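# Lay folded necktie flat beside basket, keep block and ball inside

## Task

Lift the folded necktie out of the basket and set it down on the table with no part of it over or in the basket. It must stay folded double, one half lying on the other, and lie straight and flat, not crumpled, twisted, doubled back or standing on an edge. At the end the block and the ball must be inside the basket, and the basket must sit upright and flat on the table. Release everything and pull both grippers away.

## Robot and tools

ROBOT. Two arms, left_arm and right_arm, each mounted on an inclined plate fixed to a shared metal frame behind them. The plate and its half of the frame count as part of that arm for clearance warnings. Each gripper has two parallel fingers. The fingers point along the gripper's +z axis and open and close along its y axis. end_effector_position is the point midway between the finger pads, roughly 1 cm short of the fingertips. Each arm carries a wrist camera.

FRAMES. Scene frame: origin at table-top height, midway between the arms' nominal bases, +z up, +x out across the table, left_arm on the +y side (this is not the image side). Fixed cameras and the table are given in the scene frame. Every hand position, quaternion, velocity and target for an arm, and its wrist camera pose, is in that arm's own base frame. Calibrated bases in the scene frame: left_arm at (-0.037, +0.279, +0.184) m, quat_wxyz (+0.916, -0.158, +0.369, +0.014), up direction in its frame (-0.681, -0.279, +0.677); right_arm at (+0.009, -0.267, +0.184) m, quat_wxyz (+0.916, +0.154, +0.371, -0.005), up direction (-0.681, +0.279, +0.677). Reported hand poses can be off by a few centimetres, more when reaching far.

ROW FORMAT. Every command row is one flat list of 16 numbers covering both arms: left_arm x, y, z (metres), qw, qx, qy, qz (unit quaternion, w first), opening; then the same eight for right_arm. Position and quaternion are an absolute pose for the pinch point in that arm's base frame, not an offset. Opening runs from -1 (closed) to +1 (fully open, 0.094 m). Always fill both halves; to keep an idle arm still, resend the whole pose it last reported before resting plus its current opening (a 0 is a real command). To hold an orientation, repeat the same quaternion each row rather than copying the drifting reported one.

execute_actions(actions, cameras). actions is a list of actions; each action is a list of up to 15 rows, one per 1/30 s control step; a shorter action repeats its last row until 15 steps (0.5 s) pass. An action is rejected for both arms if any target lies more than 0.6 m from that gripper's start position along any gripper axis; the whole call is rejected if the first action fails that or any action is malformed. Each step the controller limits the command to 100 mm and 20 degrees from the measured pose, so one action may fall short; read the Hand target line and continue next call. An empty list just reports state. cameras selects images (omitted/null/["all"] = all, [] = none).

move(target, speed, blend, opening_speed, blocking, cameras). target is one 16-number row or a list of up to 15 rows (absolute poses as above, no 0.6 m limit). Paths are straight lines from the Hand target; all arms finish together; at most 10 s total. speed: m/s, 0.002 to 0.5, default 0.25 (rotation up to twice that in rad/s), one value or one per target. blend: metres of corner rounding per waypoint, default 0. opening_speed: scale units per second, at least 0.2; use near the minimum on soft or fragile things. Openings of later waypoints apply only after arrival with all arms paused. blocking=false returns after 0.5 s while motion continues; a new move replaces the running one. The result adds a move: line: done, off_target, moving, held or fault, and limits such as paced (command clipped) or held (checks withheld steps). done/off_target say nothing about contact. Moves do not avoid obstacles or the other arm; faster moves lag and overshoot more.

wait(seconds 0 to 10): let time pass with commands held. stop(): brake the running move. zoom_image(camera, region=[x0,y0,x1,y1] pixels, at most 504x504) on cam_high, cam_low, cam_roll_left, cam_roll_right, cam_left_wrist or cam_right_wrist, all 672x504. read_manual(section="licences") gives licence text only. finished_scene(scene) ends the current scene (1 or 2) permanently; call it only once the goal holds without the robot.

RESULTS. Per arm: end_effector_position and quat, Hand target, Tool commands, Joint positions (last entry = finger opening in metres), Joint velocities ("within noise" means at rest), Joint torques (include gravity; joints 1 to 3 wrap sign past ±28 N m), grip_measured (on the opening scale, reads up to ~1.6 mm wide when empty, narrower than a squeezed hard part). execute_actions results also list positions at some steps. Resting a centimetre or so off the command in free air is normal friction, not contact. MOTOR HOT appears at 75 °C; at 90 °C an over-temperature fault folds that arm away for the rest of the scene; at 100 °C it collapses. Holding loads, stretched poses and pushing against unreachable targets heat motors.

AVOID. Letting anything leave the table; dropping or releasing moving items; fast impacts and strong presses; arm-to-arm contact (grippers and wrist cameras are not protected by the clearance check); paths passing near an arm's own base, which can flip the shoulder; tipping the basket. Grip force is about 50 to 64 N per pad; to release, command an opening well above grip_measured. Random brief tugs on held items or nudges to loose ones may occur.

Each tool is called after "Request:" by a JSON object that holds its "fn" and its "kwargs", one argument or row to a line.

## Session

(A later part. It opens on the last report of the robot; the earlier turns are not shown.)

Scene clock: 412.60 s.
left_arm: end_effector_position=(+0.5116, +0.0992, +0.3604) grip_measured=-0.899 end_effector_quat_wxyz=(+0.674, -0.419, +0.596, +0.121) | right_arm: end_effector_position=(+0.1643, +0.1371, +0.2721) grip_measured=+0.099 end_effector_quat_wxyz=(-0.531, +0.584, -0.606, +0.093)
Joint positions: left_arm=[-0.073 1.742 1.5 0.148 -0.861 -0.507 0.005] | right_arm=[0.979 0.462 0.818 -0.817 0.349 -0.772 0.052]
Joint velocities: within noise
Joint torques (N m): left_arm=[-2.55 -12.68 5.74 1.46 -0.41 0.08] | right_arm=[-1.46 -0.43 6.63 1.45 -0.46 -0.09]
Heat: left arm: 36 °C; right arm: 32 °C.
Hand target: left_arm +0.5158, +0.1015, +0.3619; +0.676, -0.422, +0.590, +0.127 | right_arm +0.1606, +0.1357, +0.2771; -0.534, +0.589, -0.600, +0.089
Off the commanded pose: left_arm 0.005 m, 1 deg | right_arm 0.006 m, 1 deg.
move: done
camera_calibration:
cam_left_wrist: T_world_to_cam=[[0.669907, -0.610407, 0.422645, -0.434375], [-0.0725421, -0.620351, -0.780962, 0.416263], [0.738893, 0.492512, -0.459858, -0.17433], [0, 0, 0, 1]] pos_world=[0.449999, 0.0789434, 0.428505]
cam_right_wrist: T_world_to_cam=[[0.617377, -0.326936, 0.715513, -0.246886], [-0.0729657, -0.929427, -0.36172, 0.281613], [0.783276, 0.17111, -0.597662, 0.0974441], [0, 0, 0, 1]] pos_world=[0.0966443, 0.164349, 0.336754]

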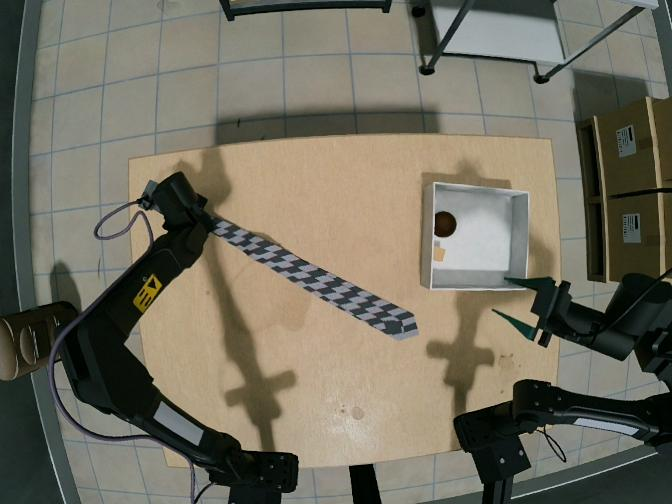

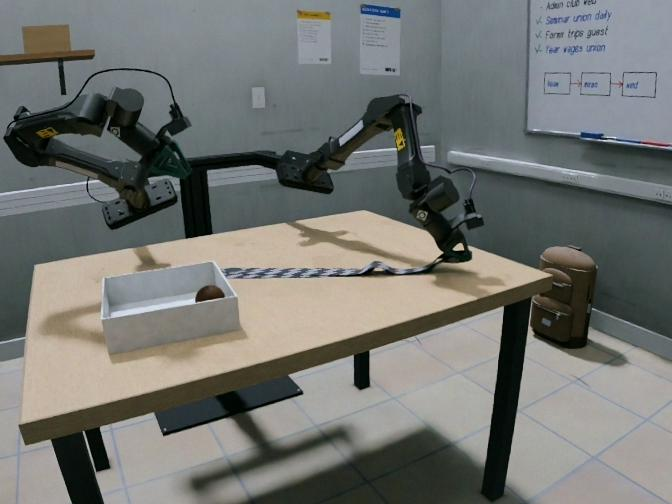

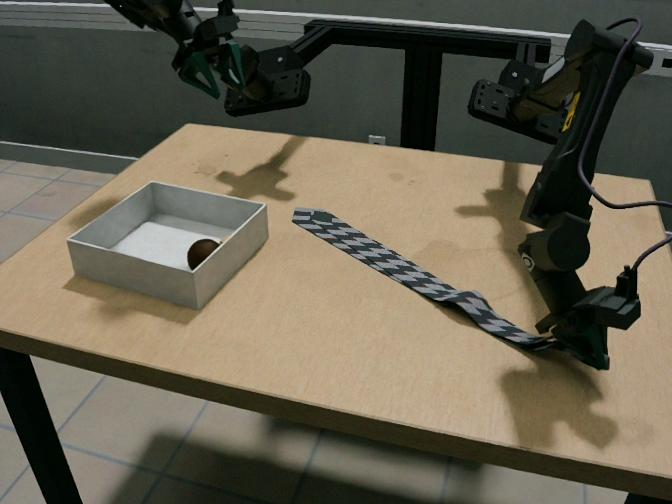

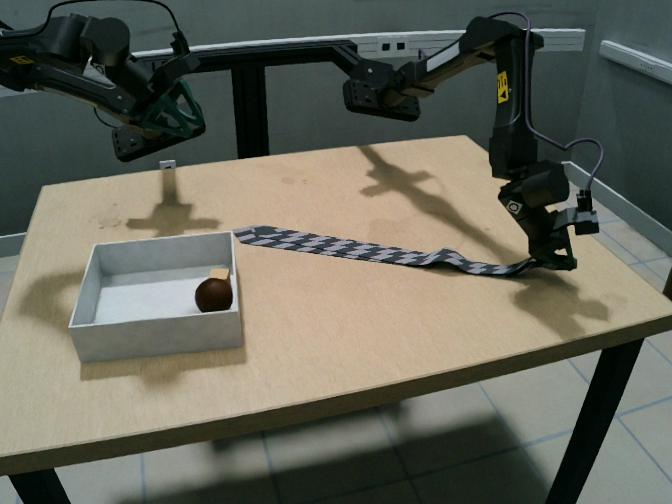

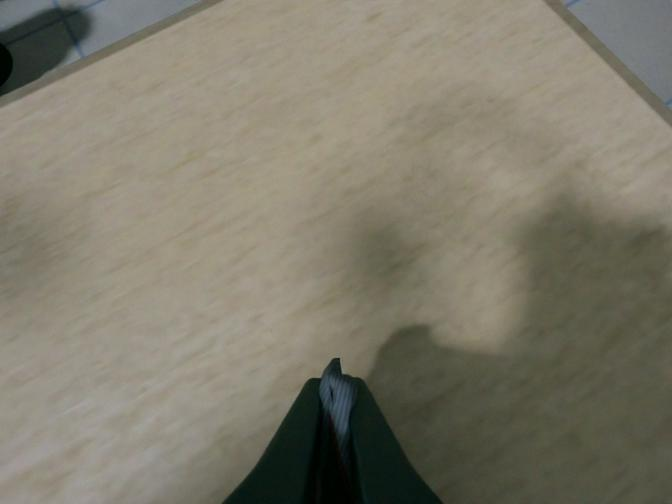

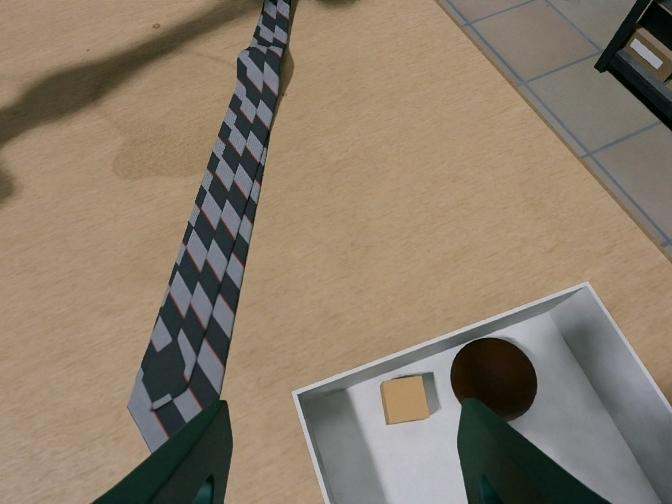

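Request:
{"fn": "execute_actions", "kwargs": {
  "actions": []
}}

Scene clock: 423.00 s.
left_arm: end_effector_position=(+0.5116, +0.0992, +0.3605) grip_measured=-0.899 end_effector_quat_wxyz=(+0.674, -0.419, +0.596, +0.121) | right_arm: end_effector_position=(+0.1643, +0.1371, +0.2721) grip_measured=+0.099 end_effector_quat_wxyz=(-0.531, +0.584, -0.606, +0.093)
Joint positions: left_arm=[-0.073 1.742 1.5 0.148 -0.861 -0.506 0.005] | right_arm=[0.979 0.462 0.818 -0.817 0.349 -0.772 0.052]
Joint velocities: within noise
Joint torques (N m): left_arm=[-2.55 -12.68 5.75 1.46 -0.41 0.07] | right_arm=[-1.48 -0.44 6.6 1.44 -0.47 -0.09]
Heat: left arm: 34 °C; right arm: 32 °C.
Hand target: left_arm +0.5158, +0.1015, +0.3619; +0.676, -0.422, +0.590, +0.127 | right_arm +0.1606, +0.1357, +0.2771; -0.534, +0.589, -0.600, +0.089
Tool commands: left_gripper/opening=-1.0 right_gripper/opening=+0.1
Off the commanded pose: left_arm 0.005 m, 1 deg | right_arm 0.006 m, 1 deg.
camera_calibration:
cam_left_wrist: T_world_to_cam=[[0.669785, -0.610641, 0.422499, -0.434307], [-0.0723995, -0.619972, -0.781276, 0.416376], [0.739017, 0.492698, -0.459458, -0.174501], [0, 0, 0, 1]] pos_world=[0.449997, 0.0789126, 0.428623]
cam_right_wrist: T_world_to_cam=[[0.617377, -0.326936, 0.715513, -0.246886], [-0.0729657, -0.929427, -0.36172, 0.281613], [0.783276, 0.17111, -0.597662, 0.0974441], [0, 0, 0, 1]] pos_world=[0.0966443, 0.164349, 0.336754]

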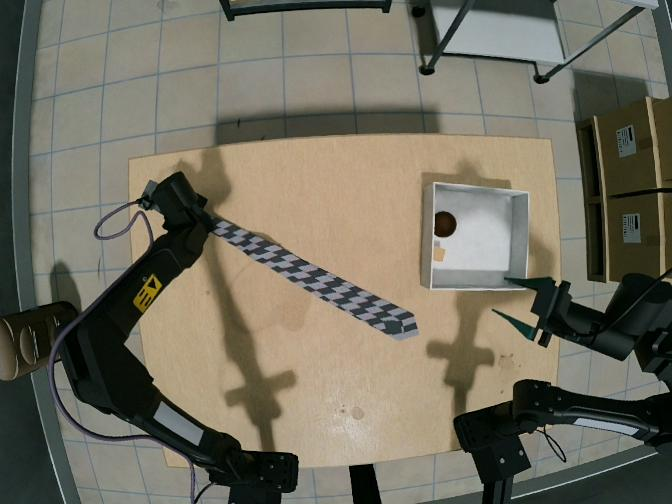

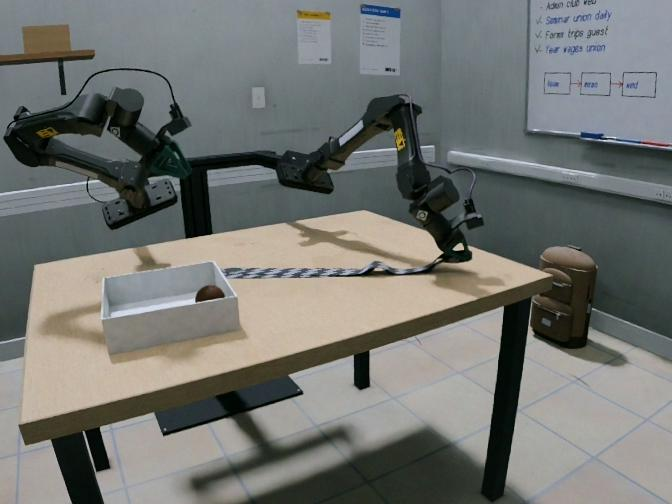

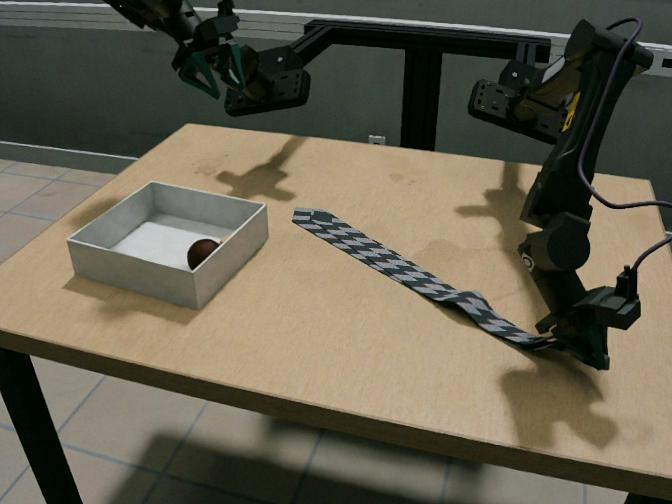

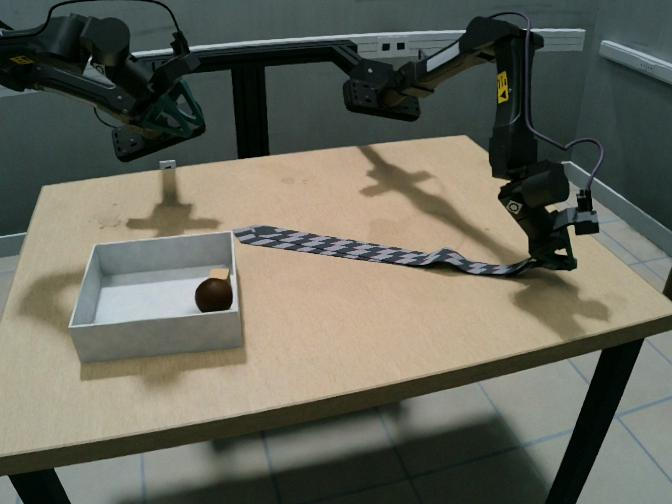

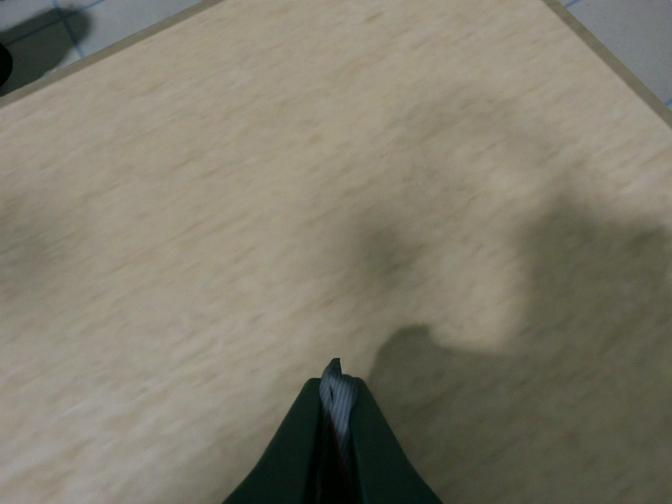

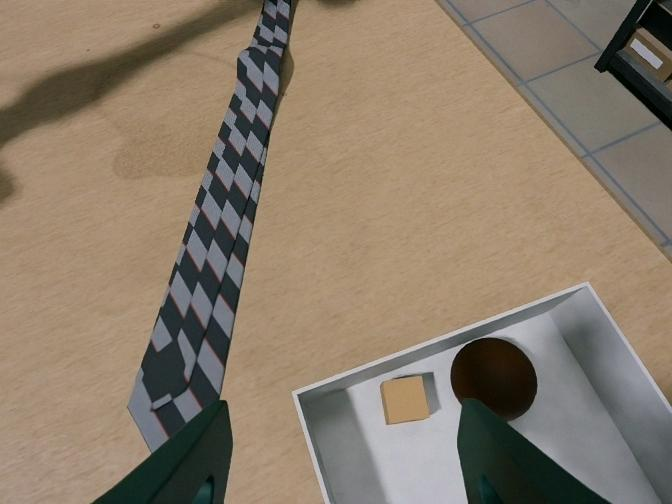

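Request:
{"fn": "move", "kwargs": {
  "target": [0.5393,0.1406,0.3721,0.7014,-0.4165,0.5601,0.1454,-1,0.1606,0.1357,0.2771,0.5340,-0.5891,0.6006,-0.0886,0.1],
  "speed": 0.08
}}

Request:
{"fn": "zoom_image", "kwargs": {
  "camera": "cam_roll_left",
  "region": [270, 170, 650, 400]
}}

Request:
{"fn": "zoom_image", "kwargs": {
  "camera": "cam_high",
  "region": [140, 150, 460, 370]
}}

Scene clock: 427.80 s.
left_arm: end_effector_position=(+0.5320, +0.1389, +0.3736) grip_measured=-0.899 end_effector_quat_wxyz=(+0.700, -0.418, +0.561, +0.144) | right_arm: end_effector_position=(+0.1643, +0.1371, +0.2721) grip_measured=+0.099 end_effector_quat_wxyz=(-0.531, +0.584, -0.606, +0.093)
Joint positions: left_arm=[0.012 1.843 1.581 0.293 -0.83 -0.414 0.005] | right_arm=[0.979 0.462 0.818 -0.817 0.349 -0.772 0.052]
Joint velocities: within noise
Joint torques (N m): left_arm=[-2.1 -13.16 5.78 1.63 -0.2 0.05] | right_arm=[-1.5 -0.39 6.64 1.44 -0.46 -0.08]
Heat: left arm: 34 °C; right arm: 32 °C.
Hand target: left_arm +0.5390, +0.1405, +0.3719; +0.701, -0.416, +0.560, +0.145 | right_arm +0.1606, +0.1357, +0.2771; -0.534, +0.589, -0.600, +0.089
Off the commanded pose: left_arm 0.008 m, 0 deg | right_arm 0.006 m, 1 deg.
move: done
camera_calibration:
cam_left_wrist: T_world_to_cam=[[0.676679, -0.600406, 0.426166, -0.43573], [0.00548842, -0.574682, -0.818358, 0.418775], [0.736258, 0.556105, -0.38558, -0.238074], [0, 0, 0, 1]] pos_world=[0.467835, 0.111441, 0.436605]
cam_right_wrist: T_world_to_cam=[[0.617377, -0.326936, 0.715513, -0.246886], [-0.0729657, -0.929427, -0.36172, 0.281613], [0.783276, 0.17111, -0.597662, 0.0974441], [0, 0, 0, 1]] pos_world=[0.0966443, 0.164349, 0.336754]

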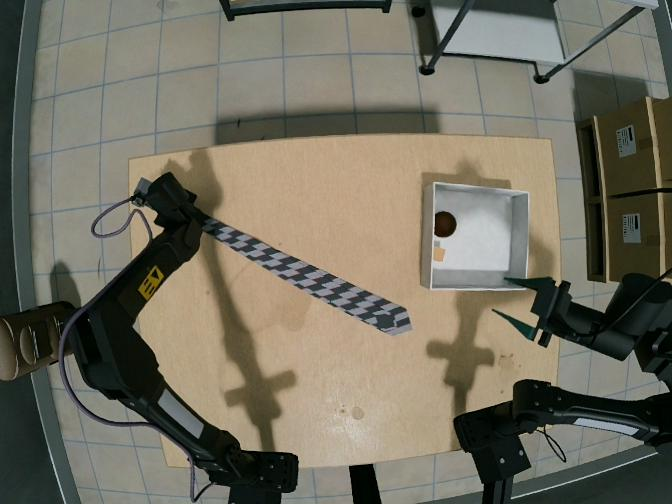

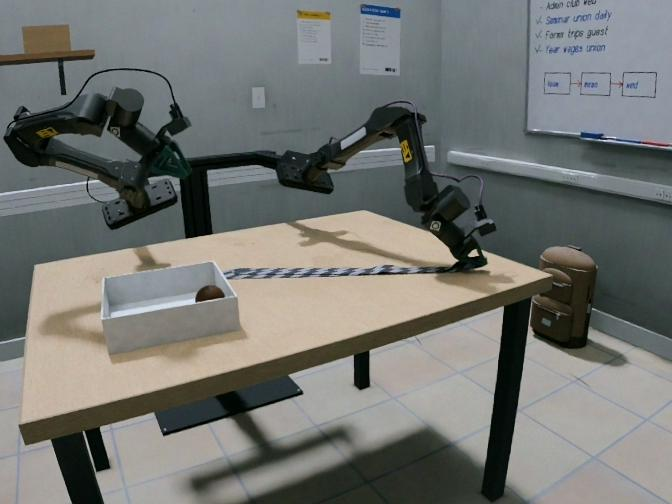

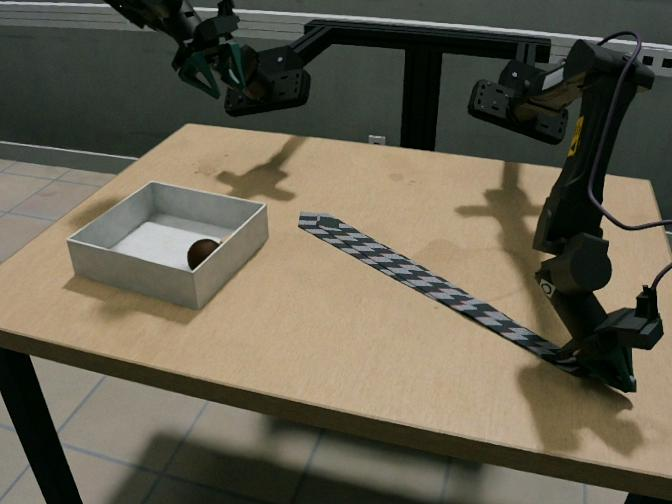

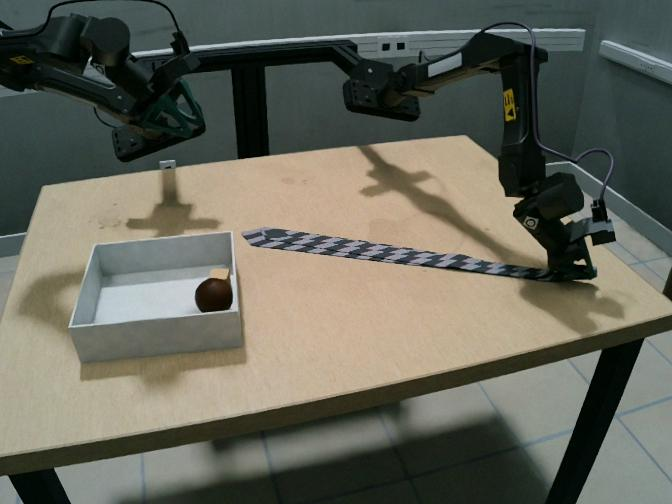

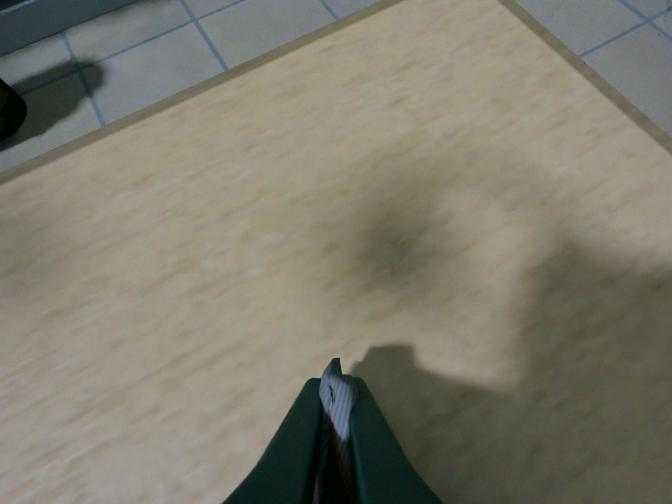

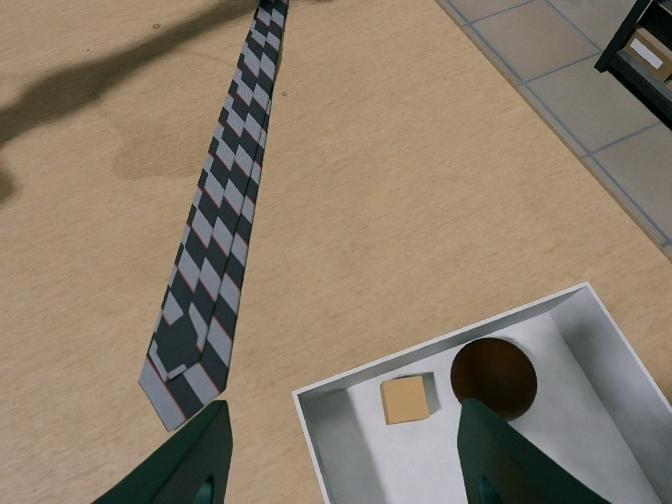

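Scaled by 1.326 from the camera's 672x504 image, which has a finer 960x720 frame.

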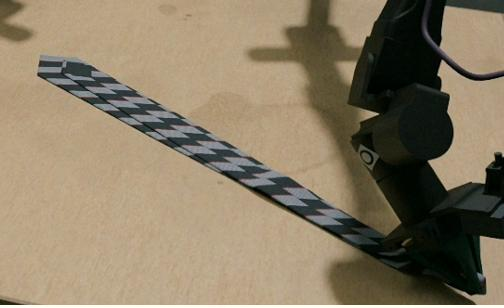

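Scaled by 1.575 from the camera's 672x504 image, which has a finer 960x720 frame.

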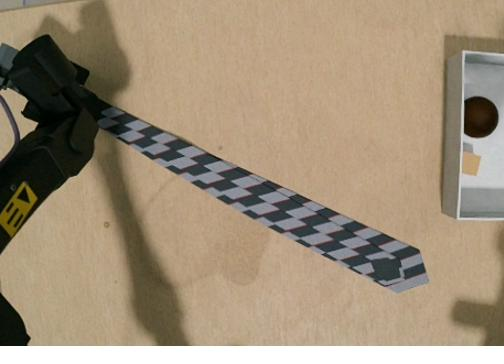

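Request:
{"fn": "move", "kwargs": {
  "target": [0.5535,0.1465,0.3580,0.7014,-0.4165,0.5601,0.1454,-1,0.1606,0.1357,0.2771,0.5340,-0.5891,0.6006,-0.0886,0.1],
  "speed": 0.08
}}

Request:
{"fn": "zoom_image", "kwargs": {
  "camera": "cam_low",
  "region": [200, 200, 560, 330]
}}

Scene clock: 433.27 s.
left_arm: end_effector_position=(+0.5417, +0.1416, +0.3747) grip_measured=-0.899 end_effector_quat_wxyz=(+0.712, -0.421, +0.545, +0.136) | right_arm: end_effector_position=(+0.1643, +0.1371, +0.2721) grip_measured=+0.099 end_effector_quat_wxyz=(-0.531, +0.584, -0.606, +0.093)
Joint positions: left_arm=[0.018 1.884 1.606 0.354 -0.826 -0.413 0.005] | right_arm=[0.979 0.462 0.818 -0.817 0.349 -0.772 0.052]
Joint velocities: within noise
Joint torques (N m): left_arm=[-1.66 -12.15 5.23 1.43 -0.1 0.05] | right_arm=[-1.5 -0.46 6.58 1.45 -0.47 -0.08]
Heat: left arm: 33 °C; right arm: 32 °C.
Hand target: left_arm +0.5523, +0.1462, +0.3576; +0.701, -0.416, +0.560, +0.145 | right_arm +0.1606, +0.1357, +0.2771; -0.534, +0.589, -0.600, +0.089
Off the commanded pose: left_arm 0.021 m, 2 deg | right_arm 0.006 m, 1 deg.
move: off_target (left_arm)
camera_calibration:
cam_left_wrist: T_world_to_cam=[[0.658435, -0.599715, 0.454759, -0.442005], [0.0426547, -0.573515, -0.818084, 0.400842], [0.751428, 0.558053, -0.352042, -0.267329], [0, 0, 0, 1]] pos_world=[0.474813, 0.113996, 0.434817]
cam_right_wrist: T_world_to_cam=[[0.617377, -0.326936, 0.715513, -0.246886], [-0.0729657, -0.929427, -0.36172, 0.281613], [0.783276, 0.17111, -0.597662, 0.0974441], [0, 0, 0, 1]] pos_world=[0.0966443, 0.164349, 0.336754]

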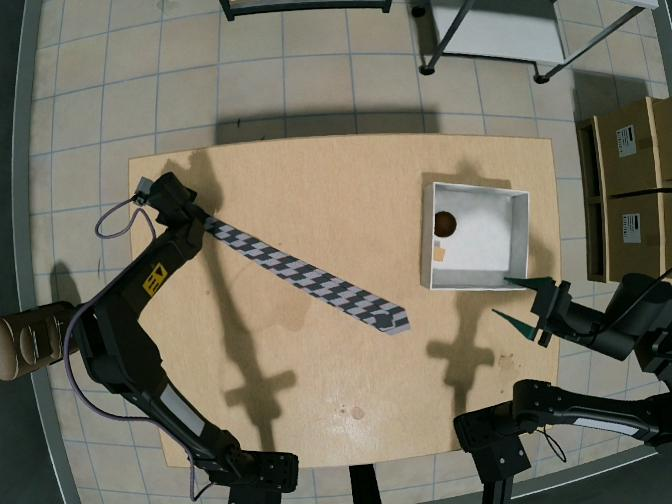

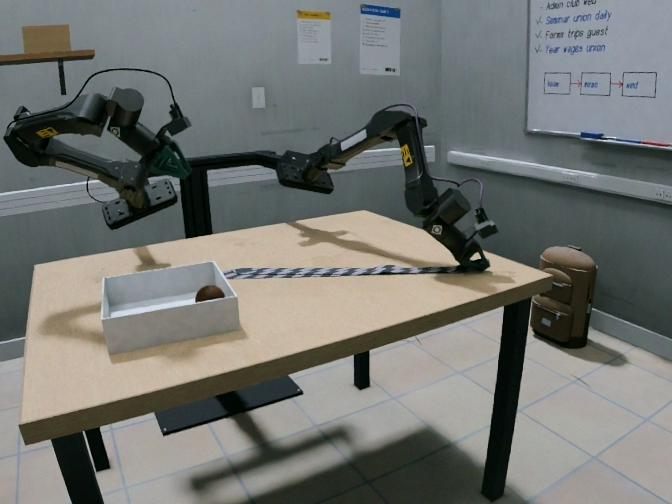

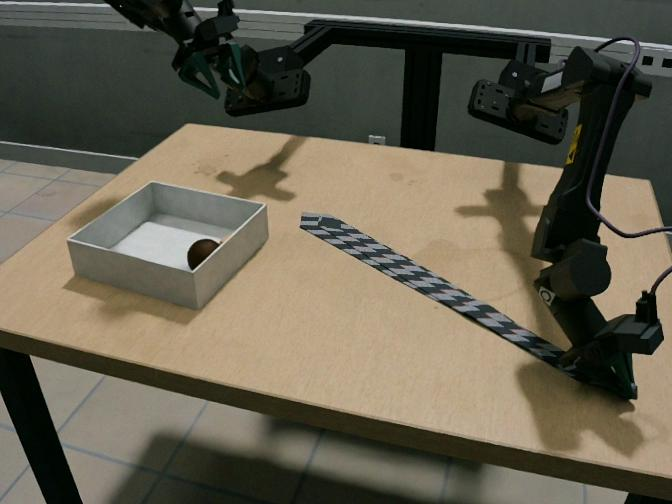

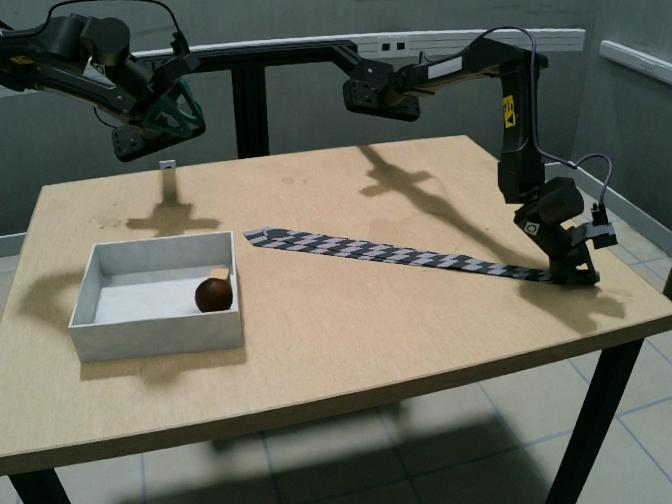

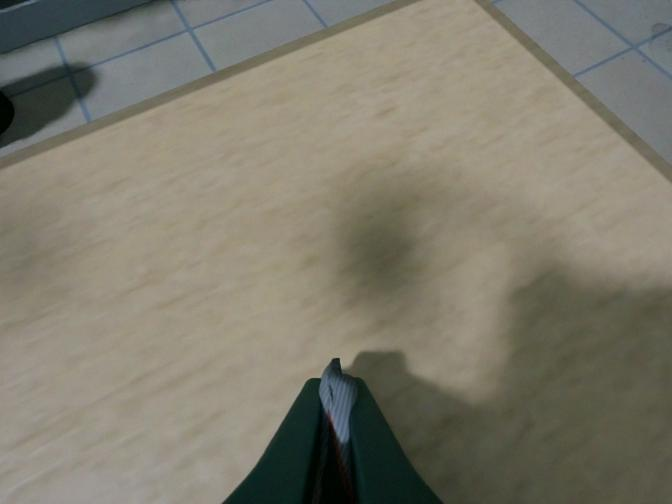

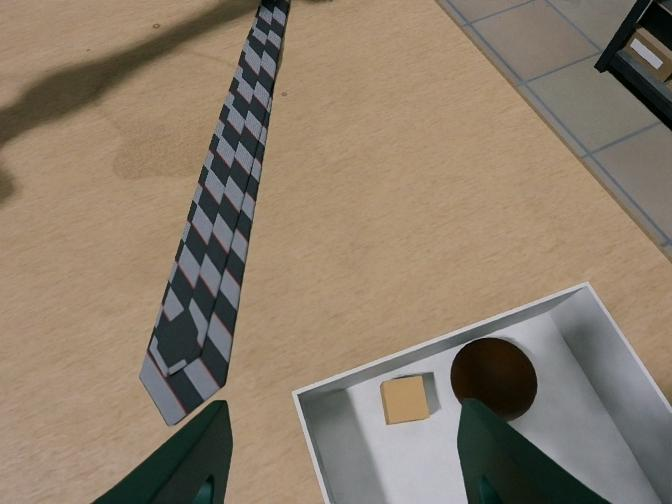

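Scaled by 1.400 from the camera's 672x504 image, which has a finer 960x720 frame.

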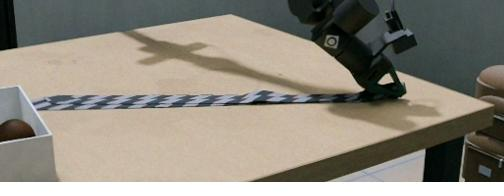

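Request:
{"fn": "move", "kwargs": {
  "target": [0.5480,0.1440,0.3650,0.7014,-0.4165,0.5601,0.1454,0.1,0.1606,0.1357,0.2771,0.5340,-0.5891,0.6006,-0.0886,0.1],
  "speed": 0.05,
  "opening_speed": 1
}}

Request:
{"fn": "zoom_image", "kwargs": {
  "camera": "cam_roll_right",
  "region": [230, 180, 630, 330]
}}

Scene clock: 439.53 s.
left_arm: end_effector_position=(+0.5422, +0.1423, +0.3715) grip_measured=+0.098 end_effector_quat_wxyz=(+0.708, -0.419, +0.552, +0.138) | right_arm: end_effector_position=(+0.1643, +0.1371, +0.2721) grip_measured=+0.099 end_effector_quat_wxyz=(-0.531, +0.584, -0.606, +0.093)
Joint positions: left_arm=[0.02 1.884 1.606 0.338 -0.821 -0.413 0.052] | right_arm=[0.979 0.462 0.818 -0.817 0.349 -0.772 0.052]
Joint velocities: within noise
Joint torques (N m): left_arm=[-2.18 -13.85 5.3 1.39 -0.22 0.05] | right_arm=[-1.55 -0.44 6.6 1.44 -0.47 -0.07]
Heat: left arm: 34 °C; right arm: 32 °C.
Hand target: left_arm +0.5477, +0.1440, +0.3649; +0.701, -0.416, +0.560, +0.145 | right_arm +0.1606, +0.1357, +0.2771; -0.534, +0.589, -0.600, +0.089
Off the commanded pose: left_arm 0.009 m, 1 deg | right_arm 0.006 m, 1 deg.
move: done
camera_calibration:
cam_left_wrist: T_world_to_cam=[[0.664515, -0.601585, 0.4433, -0.439307], [0.027166, -0.573382, -0.818837, 0.407267], [0.746781, 0.556172, -0.364679, -0.261738], [0, 0, 0, 1]] pos_world=[0.476323, 0.11481, 0.43278]
cam_right_wrist: T_world_to_cam=[[0.617377, -0.326936, 0.715513, -0.246886], [-0.0729657, -0.929427, -0.36172, 0.281613], [0.783276, 0.17111, -0.597662, 0.0974441], [0, 0, 0, 1]] pos_world=[0.0966443, 0.164349, 0.336754]

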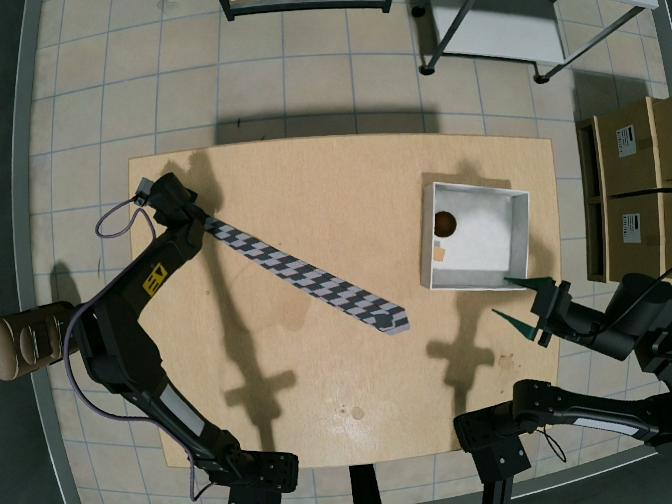

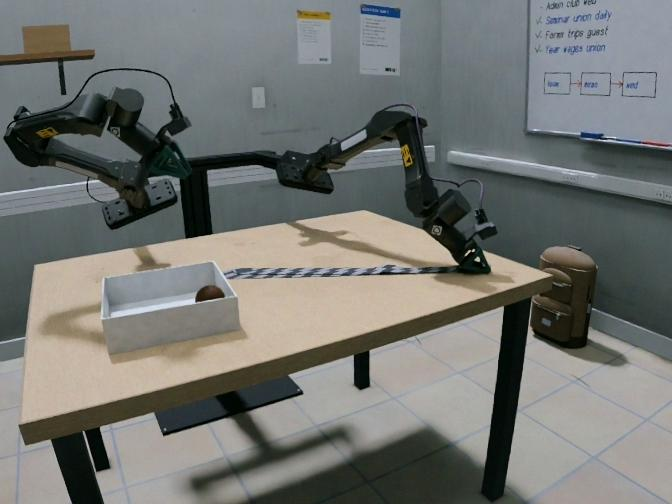

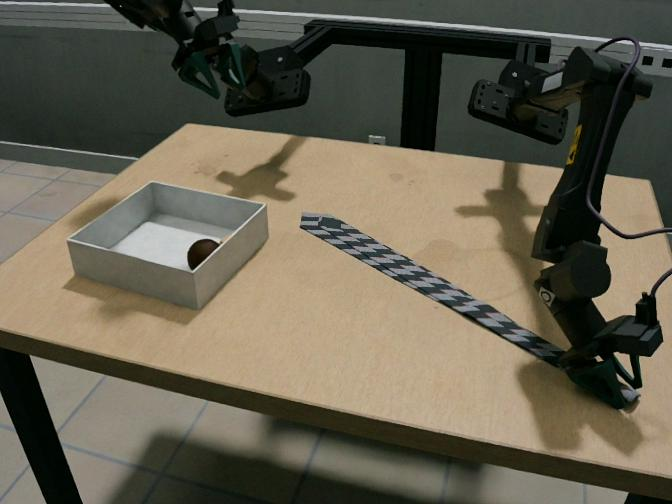

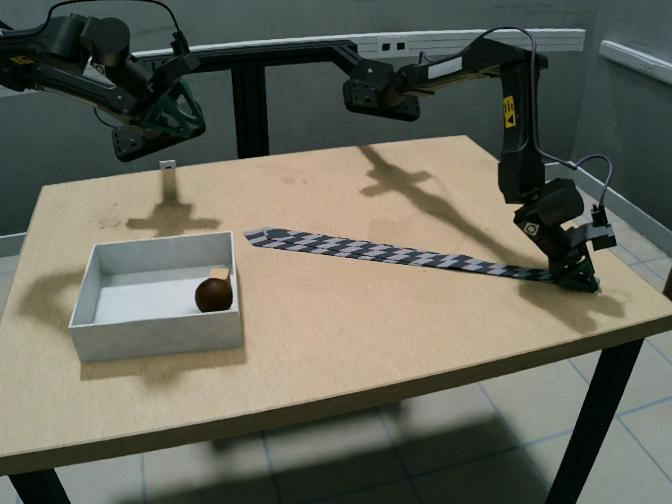

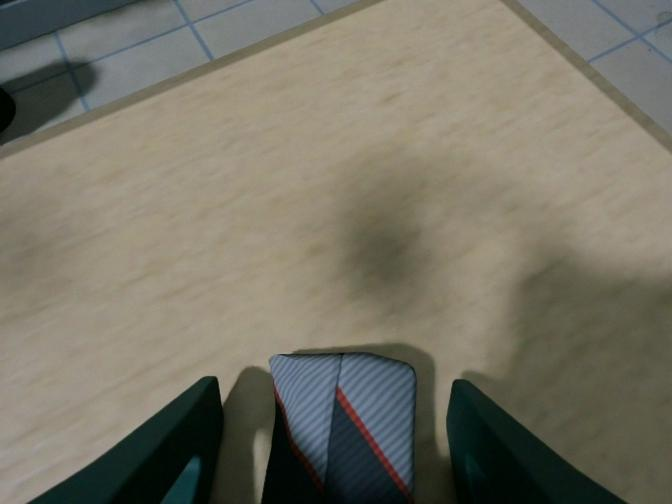

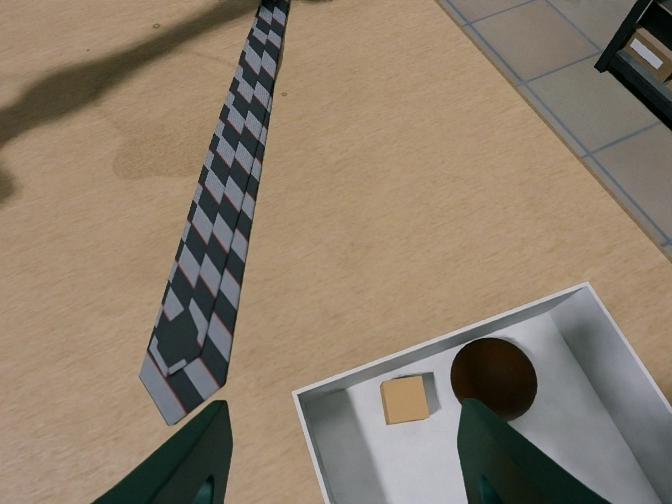

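Scaled by 1.260 from the camera's 672x504 image, which has a finer 960x720 frame.

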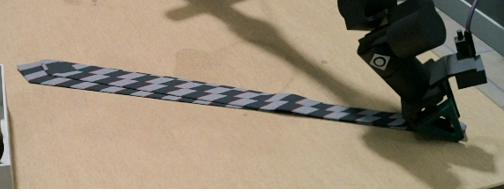

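Request:
{"fn": "move", "kwargs": {
  "target": [0.4664,0.1105,0.4463,0.7014,-0.4165,0.5601,0.1454,0.1,0.1606,0.1357,0.2771,0.5340,-0.5891,0.6006,-0.0886,0.1],
  "speed": 0.12
}}

Request:
{"fn": "zoom_image", "kwargs": {
  "camera": "cam_roll_left",
  "region": [290, 190, 670, 420]
}}

Request:
{"fn": "zoom_image", "kwargs": {
  "camera": "cam_low",
  "region": [200, 200, 560, 330]
}}

Scene clock: 443.90 s.
left_arm: end_effector_position=(+0.4775, +0.1141, +0.4356) grip_measured=+0.098 end_effector_quat_wxyz=(+0.698, -0.415, +0.566, +0.146) | right_arm: end_effector_position=(+0.1643, +0.1371, +0.2721) grip_measured=+0.099 end_effector_quat_wxyz=(-0.531, +0.584, -0.606, +0.093)
Joint positions: left_arm=[-0.054 1.651 1.606 0.071 -0.893 -0.406 0.052] | right_arm=[0.979 0.462 0.818 -0.817 0.349 -0.772 0.052]
Joint velocities: within noise
Joint torques (N m): left_arm=[-3.22 -18.02 4.4 1.37 -0.42 0.04] | right_arm=[-1.48 -0.44 6.61 1.44 -0.45 -0.07]
Heat: left arm: 36 °C; right arm: 32 °C.
Hand target: left_arm +0.4668, +0.1108, +0.4463; +0.701, -0.416, +0.560, +0.145 | right_arm +0.1606, +0.1357, +0.2771; -0.534, +0.589, -0.600, +0.089
Off the commanded pose: left_arm 0.016 m, 1 deg | right_arm 0.006 m, 1 deg.
move: off_target (left_arm)
camera_calibration:
cam_left_wrist: T_world_to_cam=[[0.679305, -0.604179, 0.416548, -0.436773], [-0.0053888, -0.571707, -0.82044, 0.461381], [0.733836, 0.555085, -0.39162, -0.156387], [0, 0, 0, 1]] pos_world=[0.413951, 0.0866939, 0.499228]
cam_right_wrist: T_world_to_cam=[[0.617377, -0.326936, 0.715513, -0.246886], [-0.0729657, -0.929427, -0.36172, 0.281613], [0.783276, 0.17111, -0.597662, 0.0974441], [0, 0, 0, 1]] pos_world=[0.0966443, 0.164349, 0.336754]

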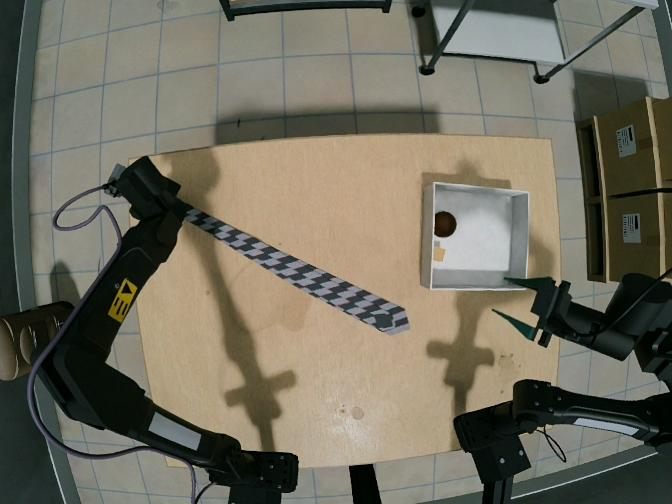

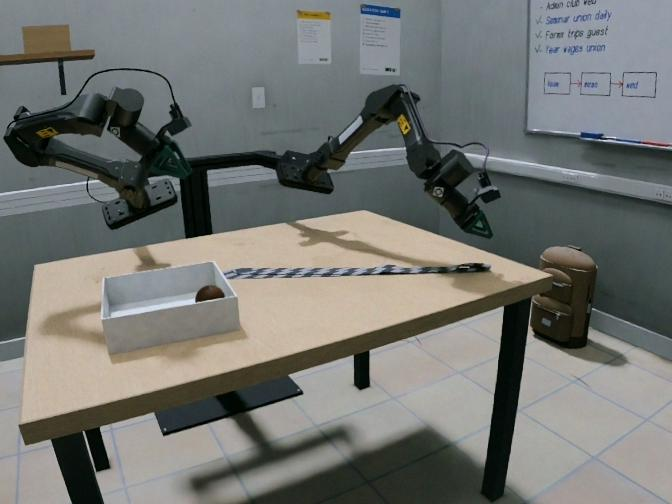

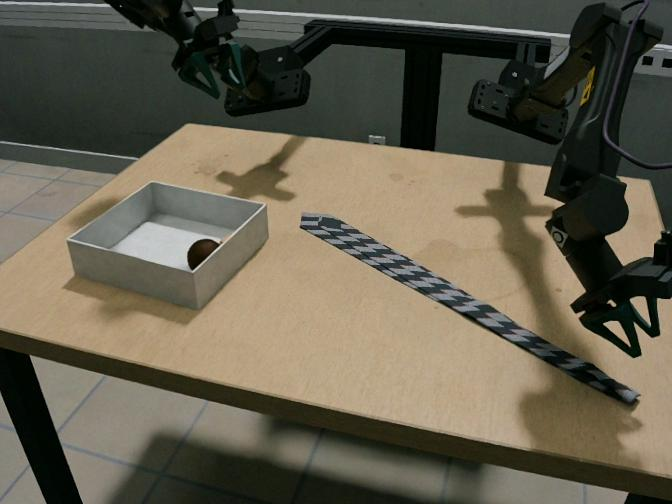

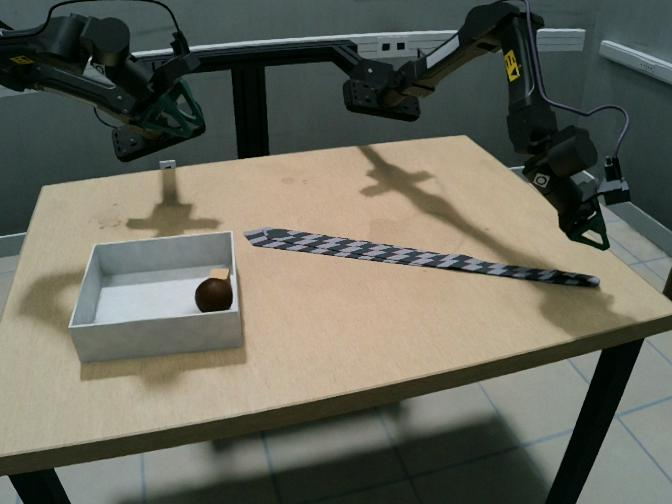

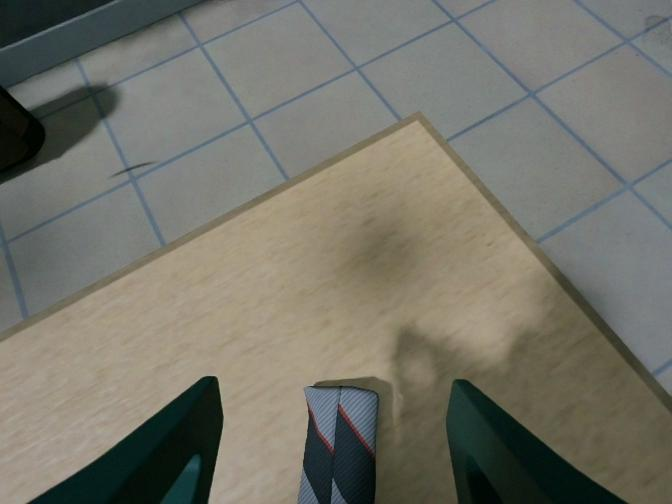

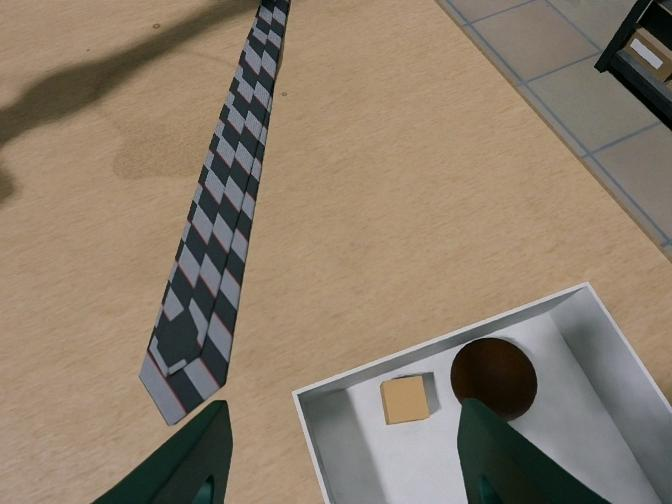

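Scaled by 1.326 from the camera's 672x504 image, which has a finer 960x720 frame.

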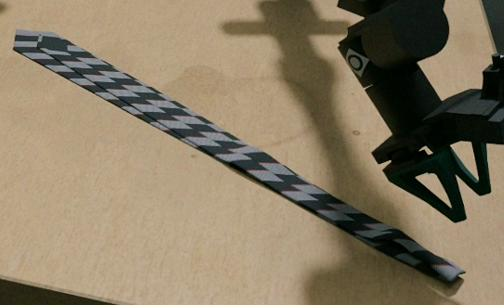

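Scaled by 1.400 from the camera's 672x504 image, which has a finer 960x720 frame.

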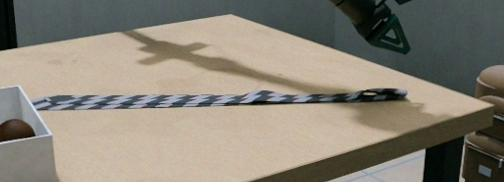

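Request:
{"fn": "zoom_image", "kwargs": {
  "camera": "cam_low",
  "region": [380, 230, 520, 300]
}}

Request:
{"fn": "zoom_image", "kwargs": {
  "camera": "cam_roll_right",
  "region": [420, 230, 620, 310]
}}

Request:
{"fn": "zoom_image", "kwargs": {
  "camera": "cam_roll_left",
  "region": [450, 260, 670, 430]
}}

Scaled by 3.600 from the camera's 672x504 image, which has a finer 960x720 frame.

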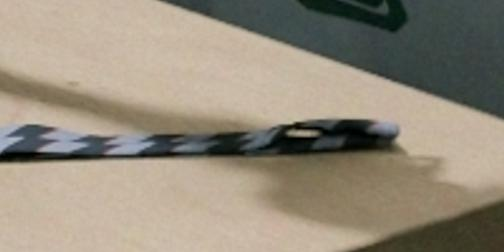

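Scaled by 2.520 from the camera's 672x504 image, which has a finer 960x720 frame.

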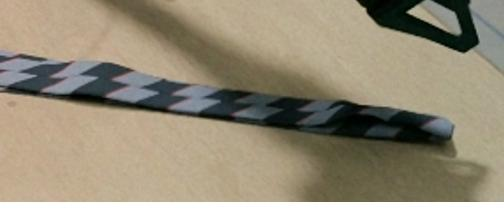

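Scaled by 2.291 from the camera's 672x504 image, which has a finer 960x720 frame.

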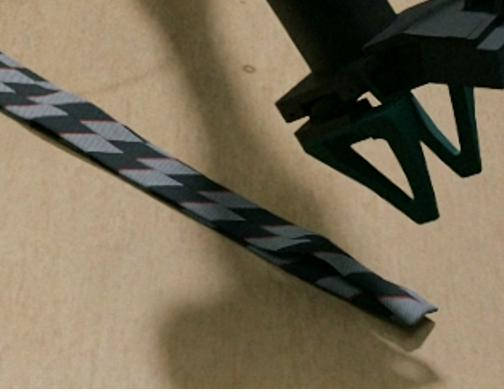

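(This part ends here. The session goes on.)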